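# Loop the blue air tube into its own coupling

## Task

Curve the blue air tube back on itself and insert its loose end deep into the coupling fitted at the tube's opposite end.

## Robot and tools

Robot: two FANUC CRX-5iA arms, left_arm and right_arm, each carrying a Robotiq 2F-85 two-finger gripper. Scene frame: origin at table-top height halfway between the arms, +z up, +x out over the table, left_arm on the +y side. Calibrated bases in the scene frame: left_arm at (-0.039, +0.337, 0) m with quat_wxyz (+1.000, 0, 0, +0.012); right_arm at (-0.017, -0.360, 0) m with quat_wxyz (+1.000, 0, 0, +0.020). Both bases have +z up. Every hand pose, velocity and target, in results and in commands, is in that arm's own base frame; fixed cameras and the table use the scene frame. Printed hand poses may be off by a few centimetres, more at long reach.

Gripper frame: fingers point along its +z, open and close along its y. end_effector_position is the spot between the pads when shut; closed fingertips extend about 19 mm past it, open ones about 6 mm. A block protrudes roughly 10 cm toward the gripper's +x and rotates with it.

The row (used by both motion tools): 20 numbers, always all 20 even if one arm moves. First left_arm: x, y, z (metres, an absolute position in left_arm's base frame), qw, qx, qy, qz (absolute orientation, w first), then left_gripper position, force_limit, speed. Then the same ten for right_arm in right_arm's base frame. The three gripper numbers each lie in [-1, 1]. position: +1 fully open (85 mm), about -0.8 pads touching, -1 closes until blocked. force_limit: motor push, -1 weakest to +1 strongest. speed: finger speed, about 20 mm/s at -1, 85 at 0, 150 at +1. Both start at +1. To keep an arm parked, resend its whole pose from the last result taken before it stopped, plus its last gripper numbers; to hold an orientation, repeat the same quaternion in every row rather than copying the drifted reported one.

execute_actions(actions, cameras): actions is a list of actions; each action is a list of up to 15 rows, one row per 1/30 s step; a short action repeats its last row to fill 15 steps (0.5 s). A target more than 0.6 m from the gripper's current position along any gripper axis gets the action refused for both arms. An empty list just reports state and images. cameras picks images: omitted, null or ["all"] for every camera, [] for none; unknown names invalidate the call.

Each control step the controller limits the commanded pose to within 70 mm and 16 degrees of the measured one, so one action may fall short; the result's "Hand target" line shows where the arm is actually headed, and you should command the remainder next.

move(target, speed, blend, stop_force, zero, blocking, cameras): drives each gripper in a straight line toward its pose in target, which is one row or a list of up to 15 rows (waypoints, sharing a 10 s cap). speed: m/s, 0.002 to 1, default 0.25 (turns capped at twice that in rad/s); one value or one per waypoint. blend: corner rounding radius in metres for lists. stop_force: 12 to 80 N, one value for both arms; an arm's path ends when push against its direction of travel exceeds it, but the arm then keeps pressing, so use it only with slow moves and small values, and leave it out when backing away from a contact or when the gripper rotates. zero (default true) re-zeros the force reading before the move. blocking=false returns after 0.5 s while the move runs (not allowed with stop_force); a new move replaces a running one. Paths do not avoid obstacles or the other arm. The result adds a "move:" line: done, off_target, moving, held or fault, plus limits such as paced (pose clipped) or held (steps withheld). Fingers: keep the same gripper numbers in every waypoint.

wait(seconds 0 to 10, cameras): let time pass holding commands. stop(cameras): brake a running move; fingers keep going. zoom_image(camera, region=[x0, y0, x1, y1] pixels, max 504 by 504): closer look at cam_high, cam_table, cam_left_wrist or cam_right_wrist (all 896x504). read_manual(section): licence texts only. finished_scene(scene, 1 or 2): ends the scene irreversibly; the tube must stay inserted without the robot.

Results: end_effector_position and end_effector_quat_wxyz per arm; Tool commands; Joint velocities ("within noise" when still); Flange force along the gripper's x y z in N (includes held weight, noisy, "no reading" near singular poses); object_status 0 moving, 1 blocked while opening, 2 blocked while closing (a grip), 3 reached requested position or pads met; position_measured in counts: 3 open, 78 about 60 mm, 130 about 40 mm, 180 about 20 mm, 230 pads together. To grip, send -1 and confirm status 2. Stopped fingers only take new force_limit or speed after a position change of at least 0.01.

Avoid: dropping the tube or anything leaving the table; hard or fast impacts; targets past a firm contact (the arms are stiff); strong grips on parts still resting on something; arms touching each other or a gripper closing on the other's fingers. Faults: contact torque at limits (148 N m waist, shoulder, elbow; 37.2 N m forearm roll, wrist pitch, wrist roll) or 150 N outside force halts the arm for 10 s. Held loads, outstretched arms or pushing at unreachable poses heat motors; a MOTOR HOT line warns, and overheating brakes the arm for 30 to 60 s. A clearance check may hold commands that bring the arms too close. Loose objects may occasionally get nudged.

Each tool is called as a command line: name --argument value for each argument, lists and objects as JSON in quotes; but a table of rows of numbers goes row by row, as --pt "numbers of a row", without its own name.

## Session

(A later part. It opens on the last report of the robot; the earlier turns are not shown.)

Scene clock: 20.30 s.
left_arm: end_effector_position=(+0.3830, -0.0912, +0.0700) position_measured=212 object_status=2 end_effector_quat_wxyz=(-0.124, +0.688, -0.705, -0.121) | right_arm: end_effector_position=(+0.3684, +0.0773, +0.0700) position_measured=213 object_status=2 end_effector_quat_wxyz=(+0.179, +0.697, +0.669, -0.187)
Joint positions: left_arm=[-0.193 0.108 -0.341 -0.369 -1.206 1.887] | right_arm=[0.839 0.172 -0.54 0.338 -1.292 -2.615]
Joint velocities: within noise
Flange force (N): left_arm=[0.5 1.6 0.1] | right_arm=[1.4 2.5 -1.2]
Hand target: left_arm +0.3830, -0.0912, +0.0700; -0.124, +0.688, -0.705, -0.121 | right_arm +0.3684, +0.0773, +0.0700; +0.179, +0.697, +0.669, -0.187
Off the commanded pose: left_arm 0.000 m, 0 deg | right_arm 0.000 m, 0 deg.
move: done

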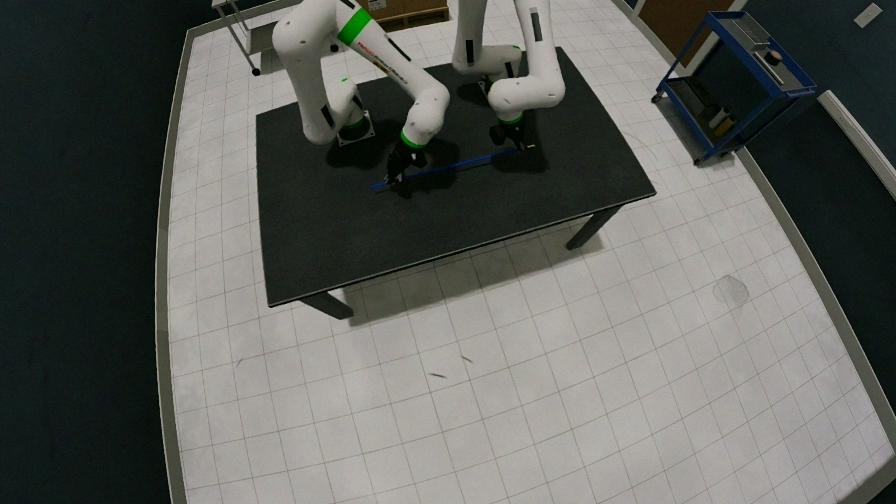

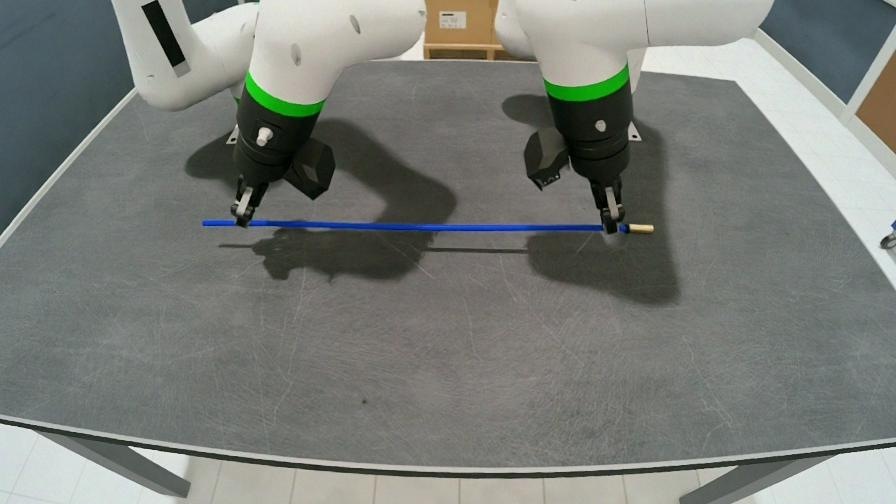

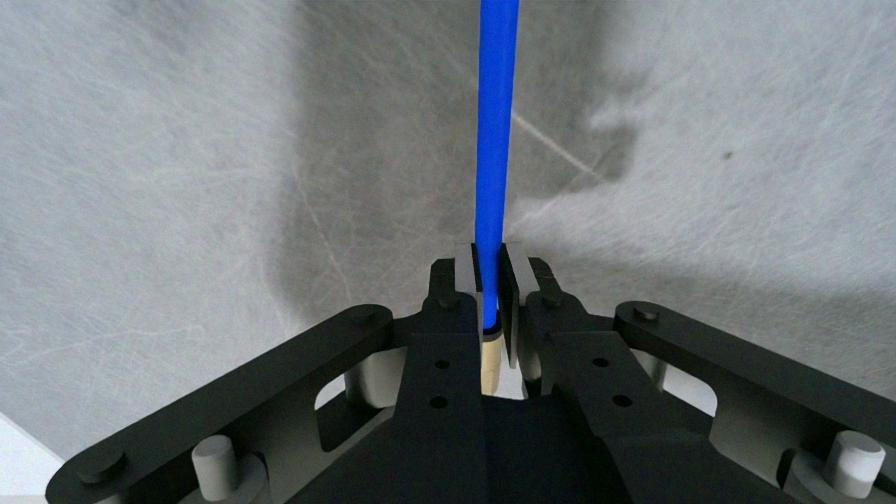

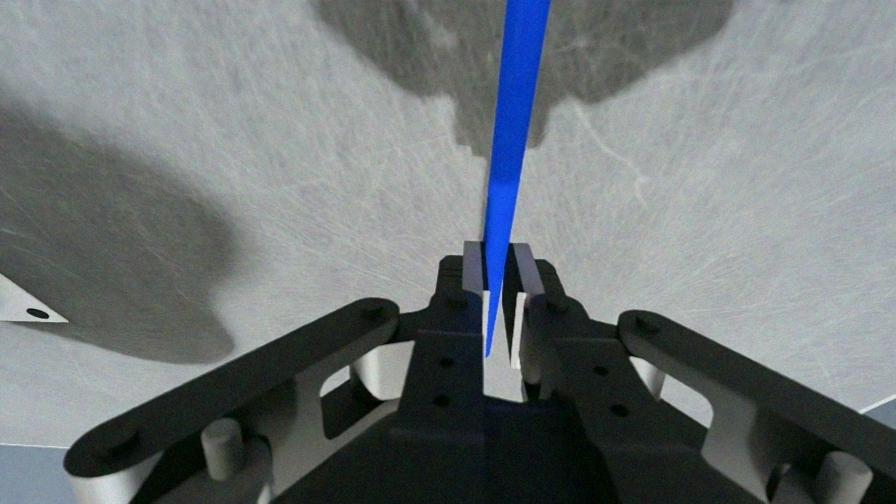

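move --target '[0.383,-0.0912,0.07,0.1242,-0.6878,0.7048,0.1212,-1,-0.7,-1,0.3684,0.0773,0.07,0.1793,0.6965,0.6692,-0.1866,-0.6,-0.7,-1]' --speed 0.05

wait --seconds 1.5

Scene clock: 20.93 s.
left_arm: end_effector_position=(+0.3830, -0.0912, +0.0700) position_measured=212 object_status=2 end_effector_quat_wxyz=(-0.124, +0.688, -0.705, -0.121) | right_arm: end_effector_position=(+0.3684, +0.0773, +0.0700) position_measured=205 object_status=0 end_effector_quat_wxyz=(+0.179, +0.697, +0.669, -0.187)
Joint positions: left_arm=[-0.193 0.108 -0.341 -0.369 -1.206 1.887] | right_arm=[0.839 0.172 -0.54 0.338 -1.292 -2.615]
Joint velocities: within noise
Flange force (N): left_arm=[-0.2 2.0 -0.2] | right_arm=[1.7 2.1 -2.0]
Hand target: left_arm +0.3830, -0.0912, +0.0700; -0.124, +0.688, -0.705, -0.121 | right_arm +0.3684, +0.0773, +0.0700; +0.179, +0.697, +0.669, -0.187
Off the commanded pose: left_arm 0.000 m, 0 deg | right_arm 0.000 m, 0 deg.
move: done

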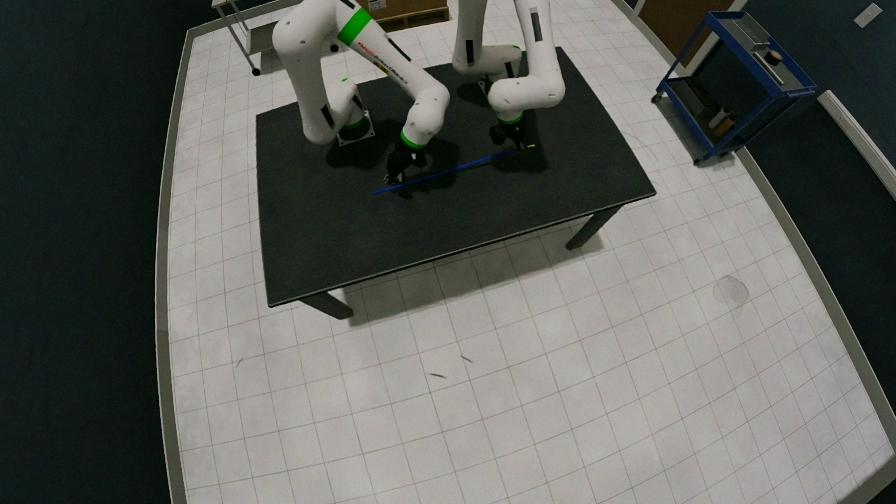

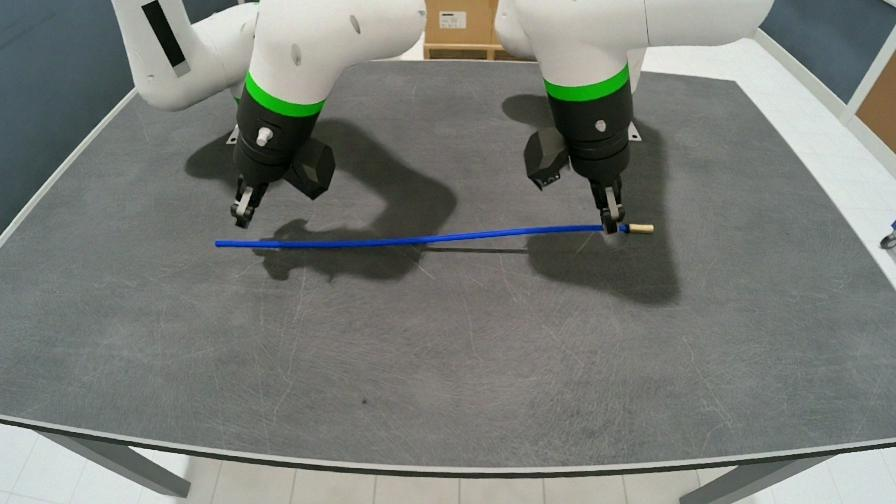

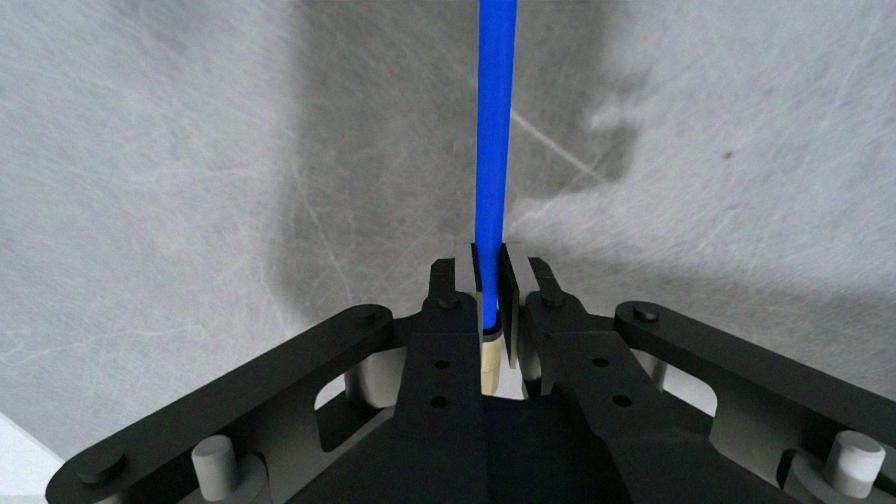

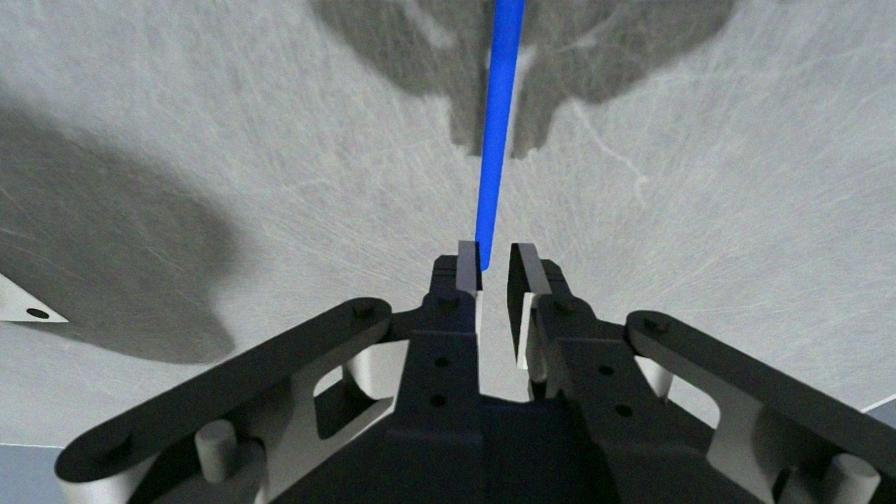

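Scene clock: 22.43 s.
left_arm: end_effector_position=(+0.3830, -0.0912, +0.0700) position_measured=212 object_status=2 end_effector_quat_wxyz=(-0.124, +0.688, -0.705, -0.121) | right_arm: end_effector_position=(+0.3684, +0.0773, +0.0700) position_measured=205 object_status=3 end_effector_quat_wxyz=(+0.179, +0.697, +0.669, -0.187)
Joint positions: left_arm=[-0.193 0.108 -0.341 -0.369 -1.206 1.887] | right_arm=[0.839 0.172 -0.54 0.338 -1.292 -2.615]
Joint velocities: within noise
Flange force (N): left_arm=[0.0 1.5 0.1] | right_arm=[0.8 1.7 -1.3]
Hand target: left_arm +0.3830, -0.0912, +0.0700; -0.124, +0.688, -0.705, -0.121 | right_arm +0.3684, +0.0773, +0.0700; +0.179, +0.697, +0.669, -0.187
Tool commands: left_gripper/position=-1.0 left_gripper/force_limit=-0.7 left_gripper/speed=-1.0 right_gripper/position=-0.6 right_gripper/force_limit=-0.7 right_gripper/speed=-1.0
Off the commanded pose: left_arm 0.000 m, 0 deg | right_arm 0.000 m, 0 deg.
wait: 1.50 s; at rest by 0.17 s

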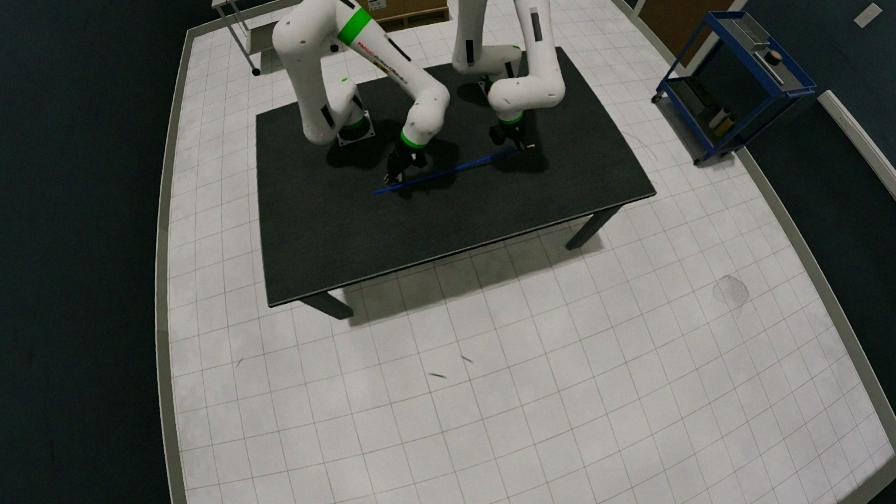

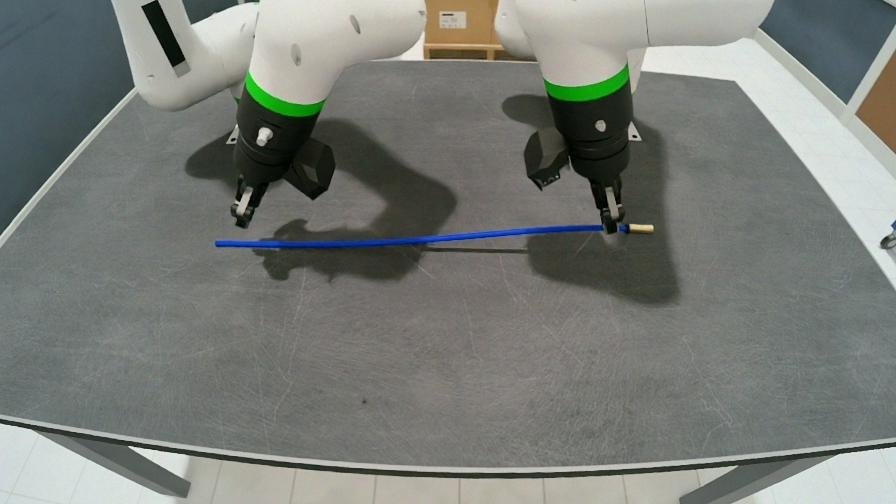

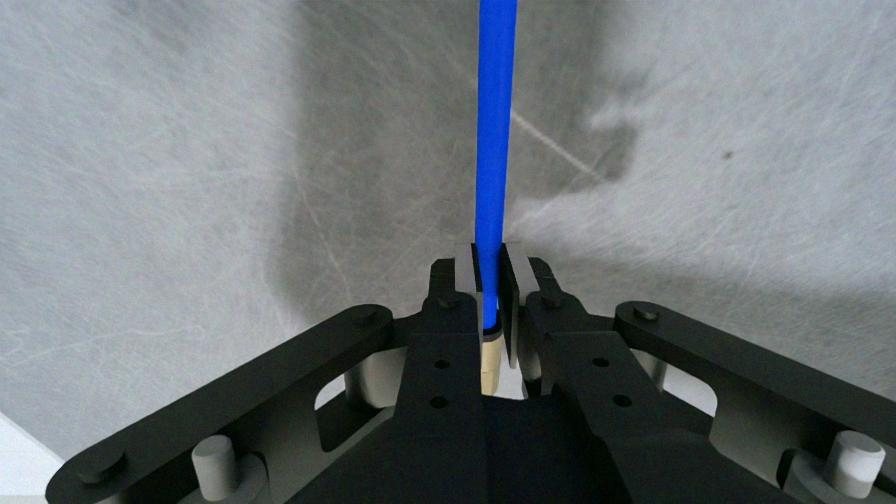

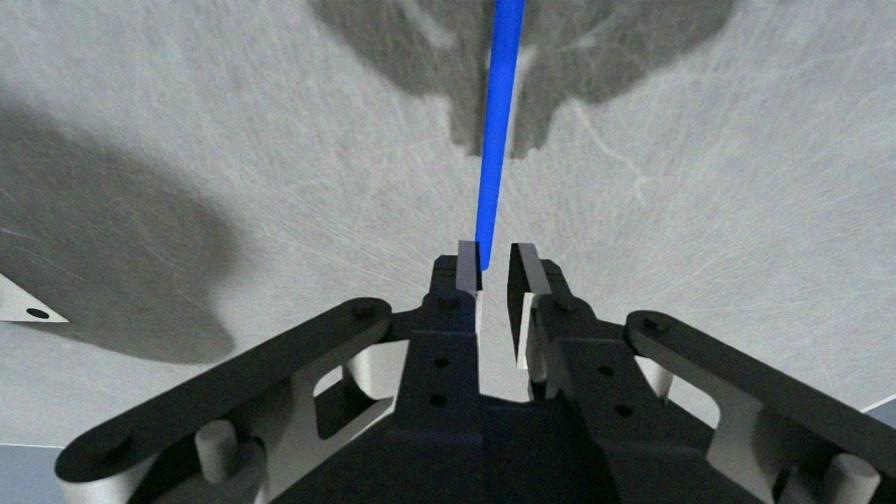

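move --target '[0.383,-0.0912,0.14,0.1242,-0.6878,0.7048,0.1212,-1,-0.7,-1,0.3684,0.0773,0.14,0.1793,0.6965,0.6692,-0.1866,-0.2,-0.7,-1]' --speed 0.1

wait --seconds 1

Scene clock: 23.83 s.
left_arm: end_effector_position=(+0.3830, -0.0912, +0.1400) position_measured=212 object_status=2 end_effector_quat_wxyz=(-0.124, +0.688, -0.705, -0.121) | right_arm: end_effector_position=(+0.3684, +0.0773, +0.1400) position_measured=154 object_status=0 end_effector_quat_wxyz=(+0.179, +0.697, +0.669, -0.187)
Joint positions: left_arm=[-0.191 0.024 -0.254 -0.351 -1.365 1.823] | right_arm=[0.84 0.08 -0.455 0.326 -1.461 -2.557]
Joint velocities: within noise
Flange force (N): left_arm=[-0.2 1.6 0.2] | right_arm=[0.5 3.1 -1.7]
Hand target: left_arm +0.3830, -0.0912, +0.1400; -0.124, +0.688, -0.705, -0.121 | right_arm +0.3684, +0.0773, +0.1400; +0.179, +0.697, +0.669, -0.187
Off the commanded pose: left_arm 0.000 m, 0 deg | right_arm 0.000 m, 0 deg.
move: done

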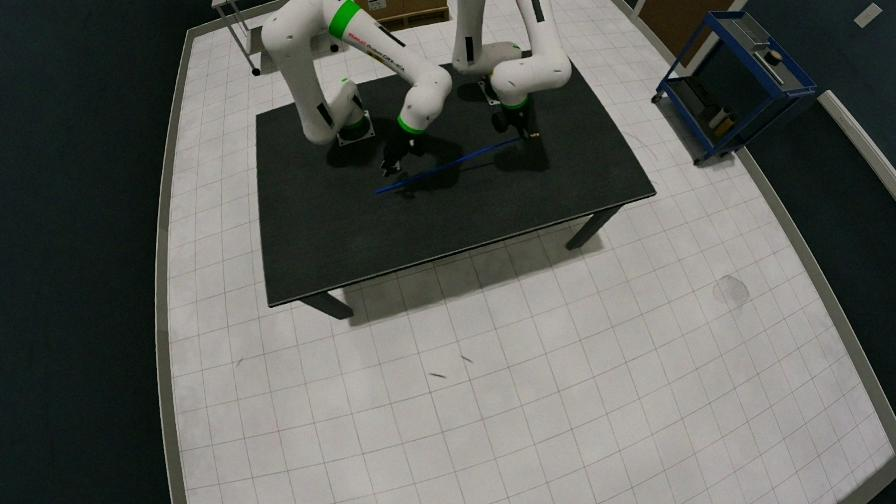

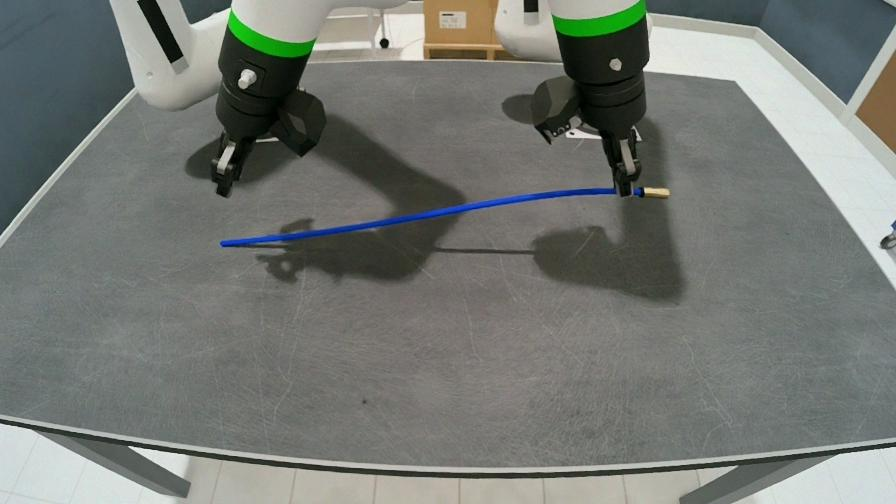

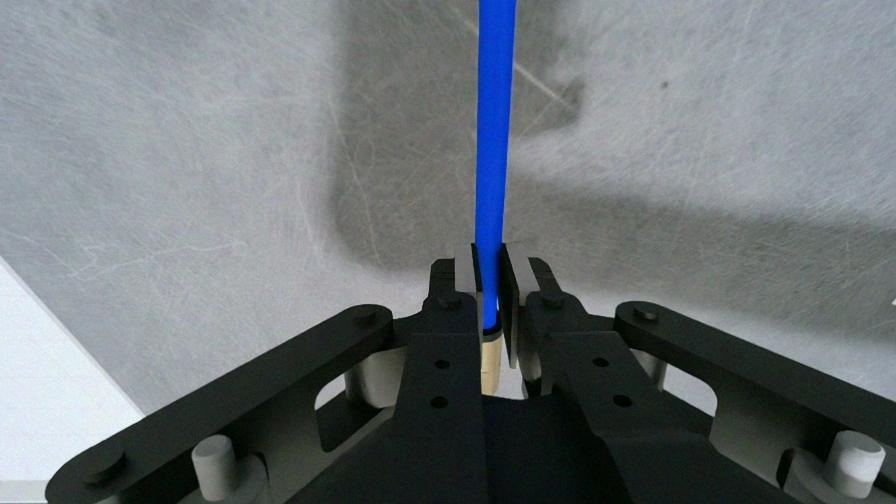

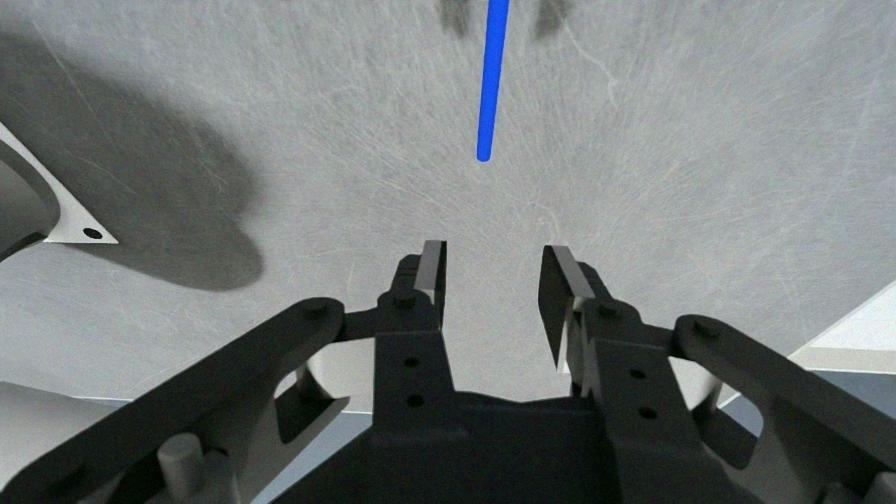

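Scene clock: 24.83 s.
left_arm: end_effector_position=(+0.3830, -0.0912, +0.1400) position_measured=212 object_status=2 end_effector_quat_wxyz=(-0.124, +0.688, -0.705, -0.121) | right_arm: end_effector_position=(+0.3684, +0.0773, +0.1400) position_measured=154 object_status=3 end_effector_quat_wxyz=(+0.179, +0.697, +0.669, -0.187)
Joint positions: left_arm=[-0.191 0.024 -0.254 -0.352 -1.365 1.823] | right_arm=[0.84 0.08 -0.455 0.326 -1.461 -2.557]
Joint velocities: within noise
Flange force (N): left_arm=[0.1 0.7 0.3] | right_arm=[0.4 3.0 -2.3]
Hand target: left_arm +0.3830, -0.0912, +0.1400; -0.124, +0.688, -0.705, -0.121 | right_arm +0.3684, +0.0773, +0.1400; +0.179, +0.697, +0.669, -0.187
Tool commands: left_gripper/position=-1.0 left_gripper/force_limit=-0.7 left_gripper/speed=-1.0 right_gripper/position=-0.2 right_gripper/force_limit=-0.7 right_gripper/speed=-1.0
Off the commanded pose: left_arm 0.000 m, 0 deg | right_arm 0.000 m, 0 deg.
wait: 1.00 s; at rest by 0.17 s

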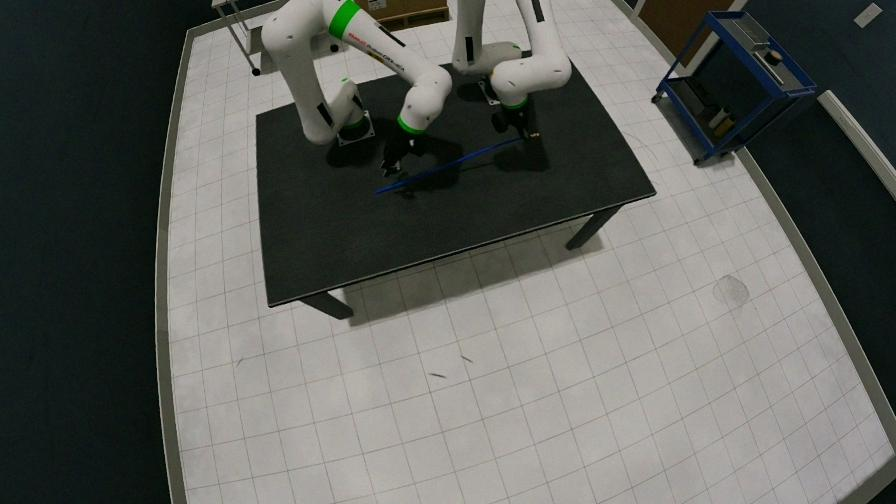

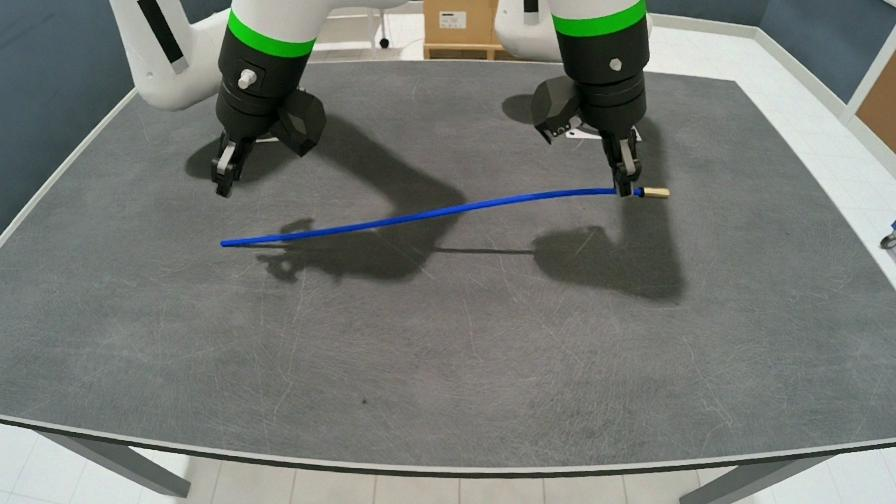

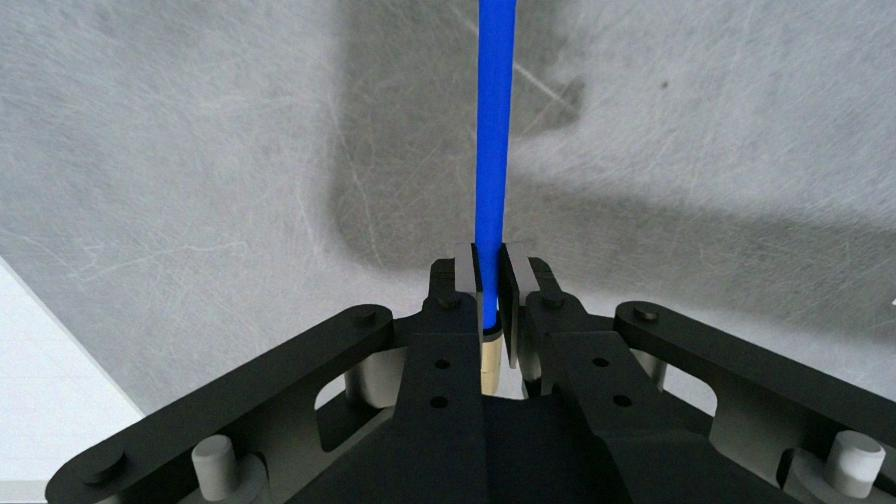

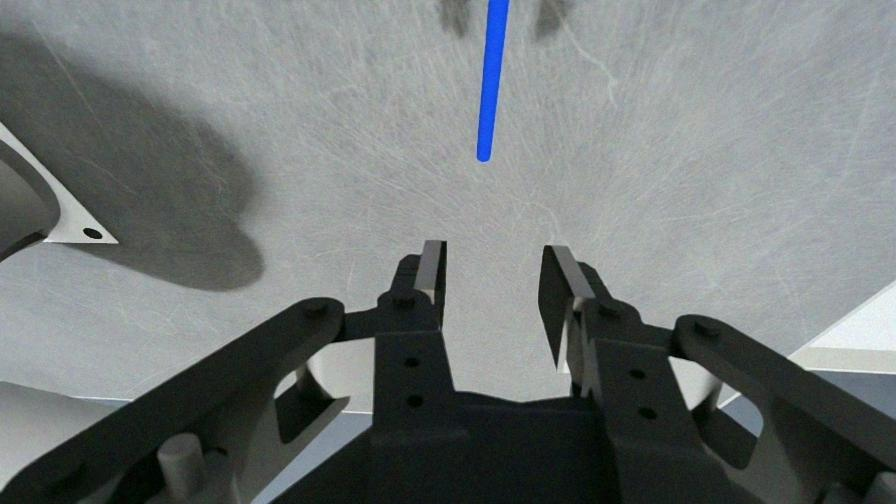

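move --target '[0.383,-0.0912,0.25,0.1242,-0.6878,0.7048,0.1212,-1,-0.7,-1,0.3684,0.0773,0.14,0.1793,0.6965,0.6692,-0.1866,-0.2,-0.7,-1]' --speed 0.1

wait --seconds 1 --cameras '["cam_table","cam_right_wrist"]'

Scene clock: 26.40 s.
left_arm: end_effector_position=(+0.3830, -0.0912, +0.2501) position_measured=212 object_status=2 end_effector_quat_wxyz=(-0.124, +0.688, -0.705, -0.121) | right_arm: end_effector_position=(+0.3684, +0.0773, +0.1400) position_measured=154 object_status=3 end_effector_quat_wxyz=(+0.179, +0.697, +0.669, -0.187)
Joint positions: left_arm=[-0.19 -0.045 -0.061 -0.344 -1.612 1.733] | right_arm=[0.84 0.08 -0.455 0.326 -1.461 -2.557]
Joint velocities: within noise
Flange force (N): left_arm=[0.1 1.4 0.6] | right_arm=[0.3 2.7 -1.8]
Hand target: left_arm +0.3830, -0.0912, +0.2500; -0.124, +0.688, -0.705, -0.121 | right_arm +0.3684, +0.0773, +0.1400; +0.179, +0.697, +0.669, -0.187
Off the commanded pose: left_arm 0.000 m, 0 deg | right_arm 0.000 m, 0 deg.
move: done

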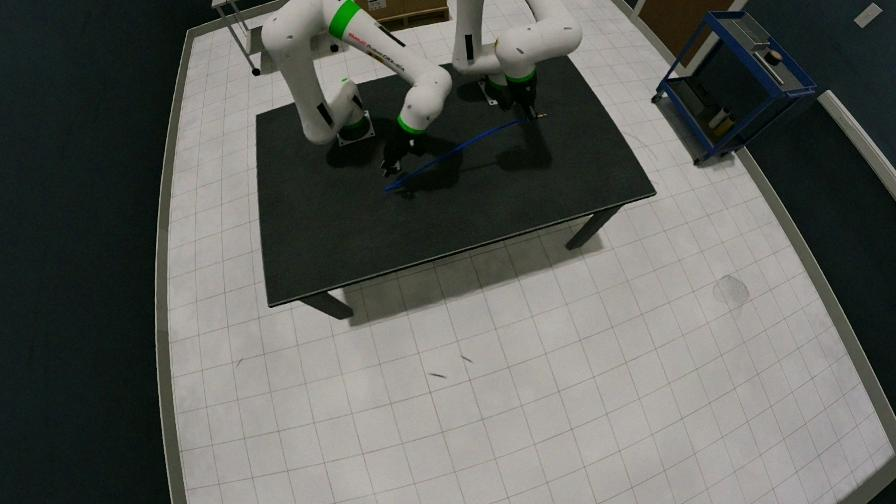

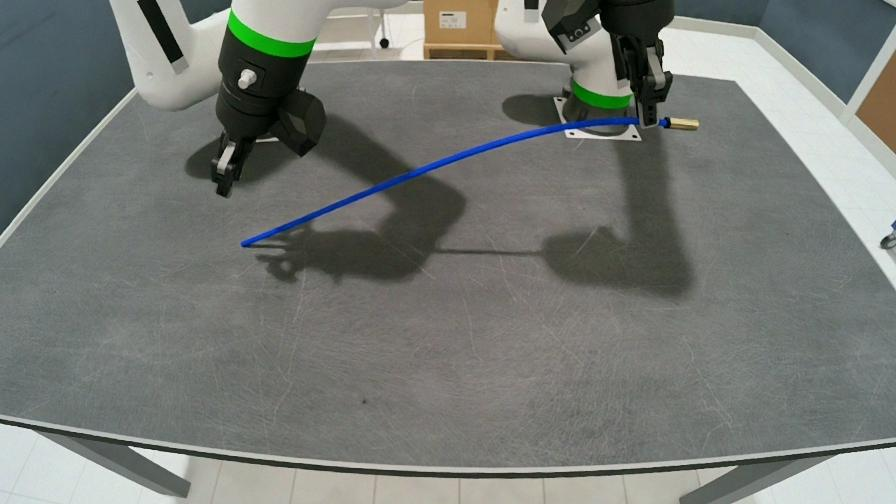

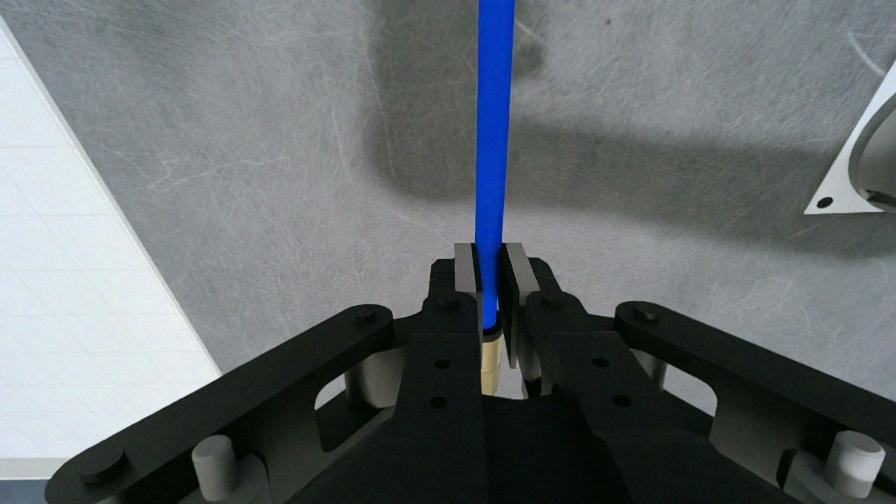

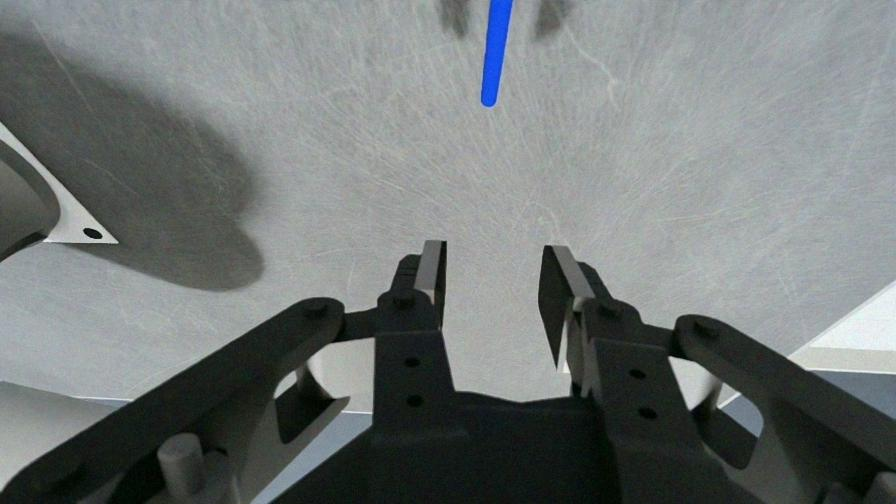

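Scene clock: 27.40 s.
left_arm: end_effector_position=(+0.3830, -0.0912, +0.2500) position_measured=212 object_status=2 end_effector_quat_wxyz=(-0.124, +0.688, -0.705, -0.121) | right_arm: end_effector_position=(+0.3684, +0.0773, +0.1400) position_measured=154 object_status=3 end_effector_quat_wxyz=(+0.179, +0.697, +0.669, -0.187)
Joint positions: left_arm=[-0.19 -0.044 -0.061 -0.344 -1.612 1.733] | right_arm=[0.84 0.08 -0.455 0.326 -1.461 -2.557]
Joint velocities: within noise
Flange force (N): left_arm=[0.1 1.6 0.6] | right_arm=[0.9 3.7 -2.7]
Hand target: left_arm +0.3830, -0.0912, +0.2500; -0.124, +0.688, -0.705, -0.121 | right_arm +0.3684, +0.0773, +0.1400; +0.179, +0.697, +0.669, -0.187
Tool commands: left_gripper/position=-1.0 left_gripper/force_limit=-0.7 left_gripper/speed=-1.0 right_gripper/position=-0.2 right_gripper/force_limit=-0.7 right_gripper/speed=-1.0
Off the commanded pose: left_arm 0.000 m, 0 deg | right_arm 0.000 m, 0 deg.
wait: 1.00 s; at rest by 0.17 s
Images, in order (width x height): cam_table 896x504, cam_right_wrist 896x504.

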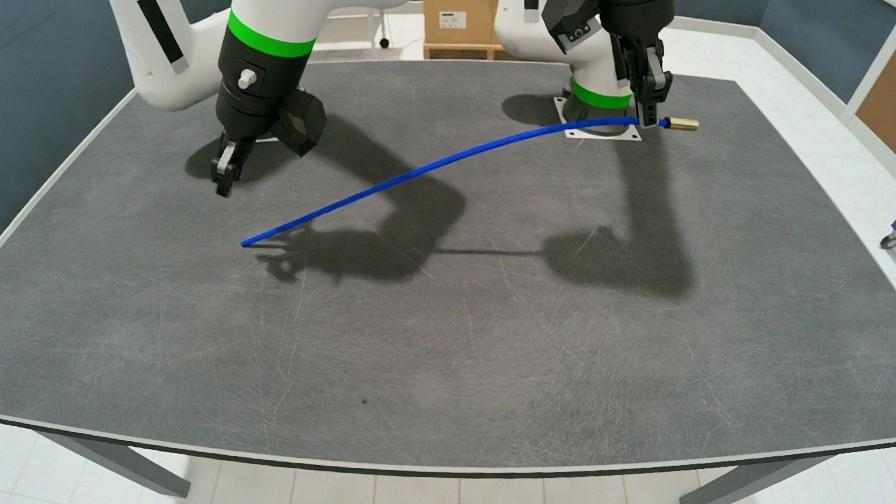

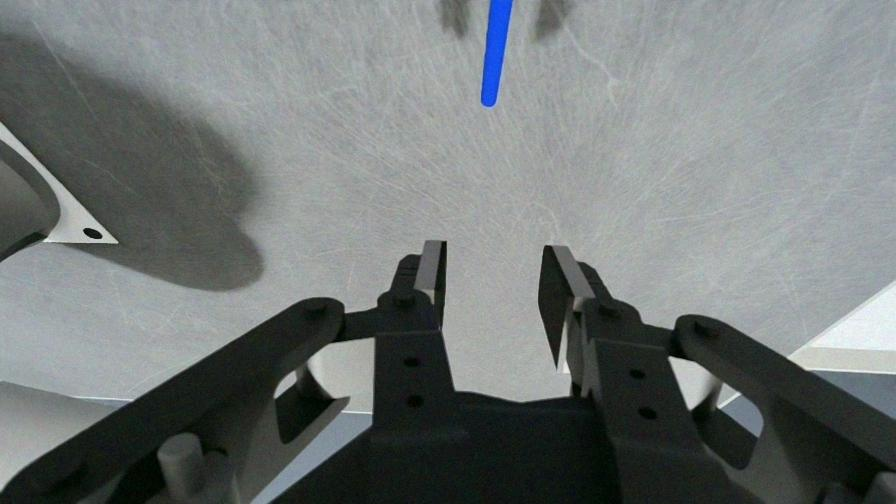

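move --pt "0.383 -0.0912 0.25 0.1242 -0.6878 0.7048 0.1212 -1 -0.7 -1 0.3699 0.1143 0.11 0.0484 0.7194 0.6911 -0.0503 -0.2 -0.7 -1" --pt "0.383 -0.0912 0.25 0.1242 -0.6878 0.7048 0.1212 -1 -0.7 -1 0.3699 0.1143 0.033 0.0484 0.7194 0.6911 -0.0503 -0.2 -0.7 -1" --speed 0.08

Scene clock: 31.47 s.
left_arm: end_effector_position=(+0.3830, -0.0912, +0.2500) position_measured=212 object_status=2 end_effector_quat_wxyz=(-0.124, +0.688, -0.705, -0.121) | right_arm: end_effector_position=(+0.3699, +0.1143, +0.0330) position_measured=154 object_status=3 end_effector_quat_wxyz=(+0.048, +0.719, +0.691, -0.050)
Joint positions: left_arm=[-0.19 -0.044 -0.061 -0.344 -1.612 1.733] | right_arm=[0.727 0.081 -0.578 0.119 -1.012 -2.406]
Joint velocities: within noise
Flange force (N): left_arm=[0.5 0.9 -0.1] | right_arm=[0.4 2.9 -1.1]
Hand target: left_arm +0.3830, -0.0912, +0.2500; -0.124, +0.688, -0.705, -0.121 | right_arm +0.3699, +0.1143, +0.0330; +0.048, +0.719, +0.691, -0.050
Off the commanded pose: left_arm 0.000 m, 0 deg | right_arm 0.000 m, 0 deg.
move: done

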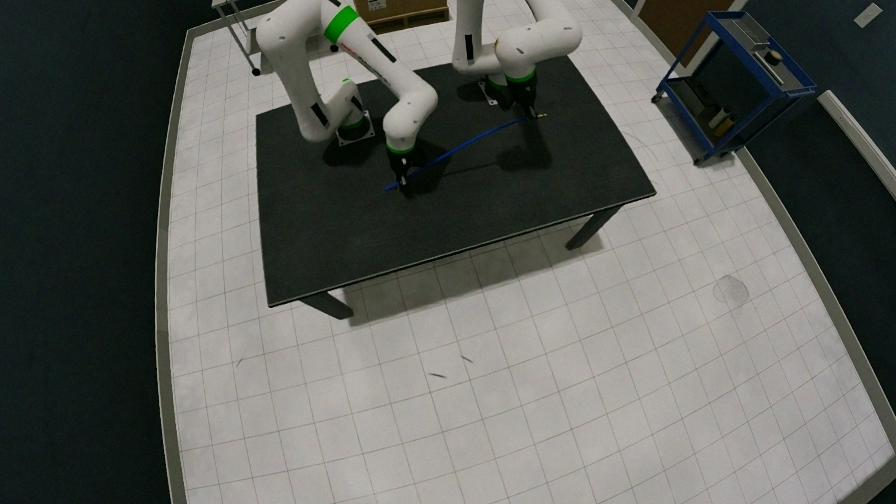

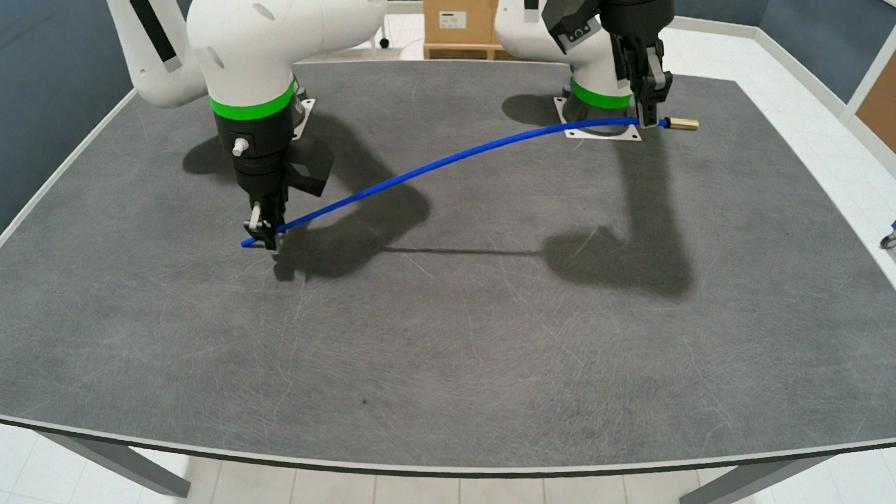

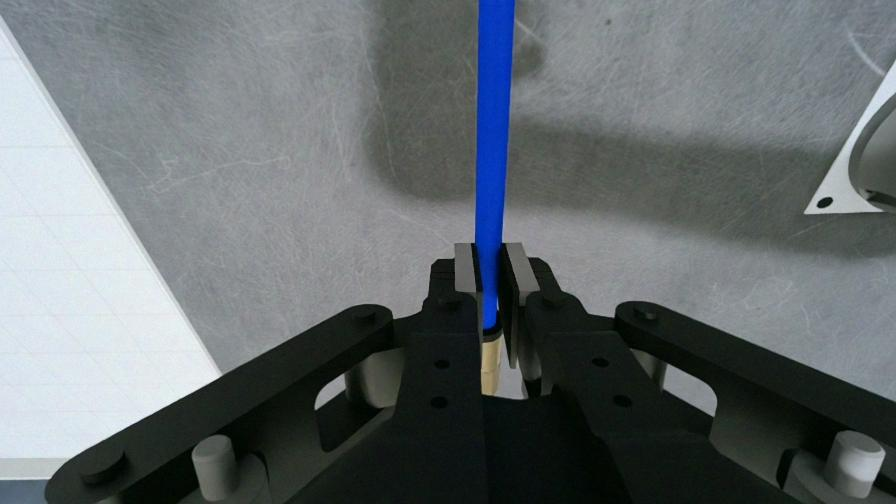

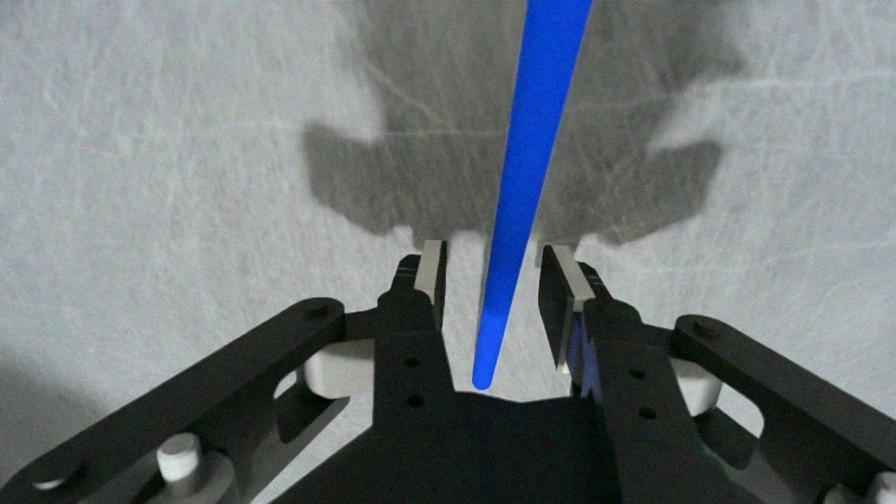

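move --target '[0.383,-0.0912,0.25,0.1242,-0.6878,0.7048,0.1212,-1,-0.7,-1,0.3699,0.1143,0.033,0.0484,0.7194,0.6911,-0.0503,-1,0.2,-1]' --speed 0.08 --cameras '[]'

wait --seconds 1 --cameras '["cam_right_wrist","cam_table"]'

Scene clock: 33.30 s.
left_arm: end_effector_position=(+0.3830, -0.0912, +0.2500) position_measured=212 object_status=2 end_effector_quat_wxyz=(-0.124, +0.688, -0.705, -0.121) | right_arm: end_effector_position=(+0.3699, +0.1143, +0.0330) position_measured=213 object_status=0 end_effector_quat_wxyz=(+0.048, +0.719, +0.691, -0.050)
Joint positions: left_arm=[-0.19 -0.044 -0.061 -0.344 -1.612 1.733] | right_arm=[0.727 0.081 -0.578 0.119 -1.012 -2.406]
Joint velocities: within noise
Flange force (N): left_arm=[-0.2 1.6 0.8] | right_arm=[0.6 2.1 -0.9]
Hand target: left_arm +0.3830, -0.0912, +0.2500; -0.124, +0.688, -0.705, -0.121 | right_arm +0.3699, +0.1143, +0.0330; +0.048, +0.719, +0.691, -0.050
Off the commanded pose: left_arm 0.000 m, 0 deg | right_arm 0.000 m, 0 deg.
move: done
No camera images: "cameras" was empty.

Scene clock: 34.30 s.
left_arm: end_effector_position=(+0.3830, -0.0912, +0.2500) position_measured=212 object_status=2 end_effector_quat_wxyz=(-0.124, +0.688, -0.705, -0.121) | right_arm: end_effector_position=(+0.3699, +0.1143, +0.0330) position_measured=213 object_status=2 end_effector_quat_wxyz=(+0.048, +0.719, +0.691, -0.050)
Joint positions: left_arm=[-0.19 -0.044 -0.061 -0.344 -1.612 1.733] | right_arm=[0.727 0.081 -0.578 0.119 -1.012 -2.406]
Joint velocities: within noise
Flange force (N): left_arm=[0.0 1.4 0.8] | right_arm=[0.5 2.3 -0.9]
Hand target: left_arm +0.3830, -0.0912, +0.2500; -0.124, +0.688, -0.705, -0.121 | right_arm +0.3699, +0.1143, +0.0330; +0.048, +0.719, +0.691, -0.050
Tool commands: left_gripper/position=-1.0 left_gripper/force_limit=-0.7 left_gripper/speed=-1.0 right_gripper/position=-1.0 right_gripper/force_limit=+0.2 right_gripper/speed=-1.0
Off the commanded pose: left_arm 0.000 m, 0 deg | right_arm 0.000 m, 0 deg.
wait: 1.00 s; at rest by 0.17 s
Images, in order (width x height): cam_table 896x504, cam_right_wrist 896x504.

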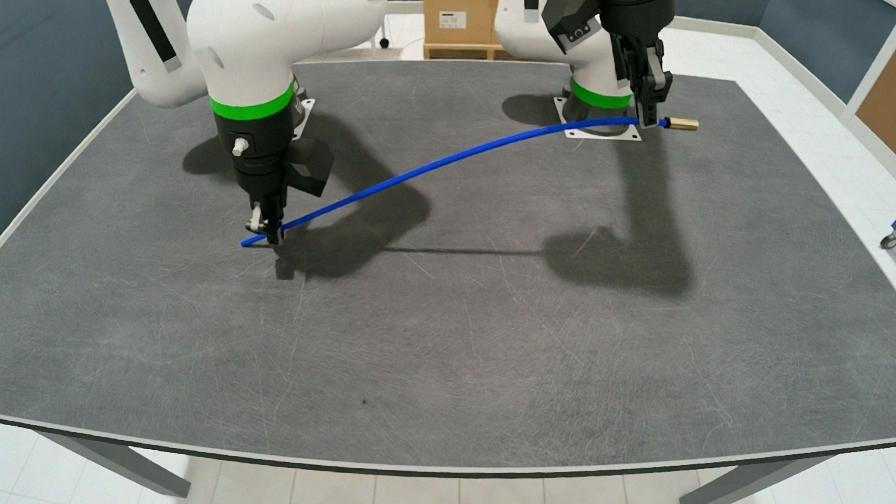

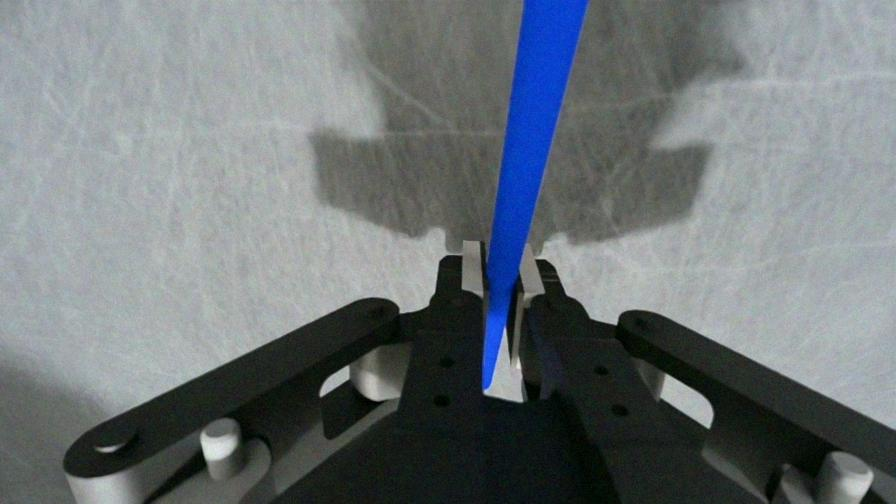

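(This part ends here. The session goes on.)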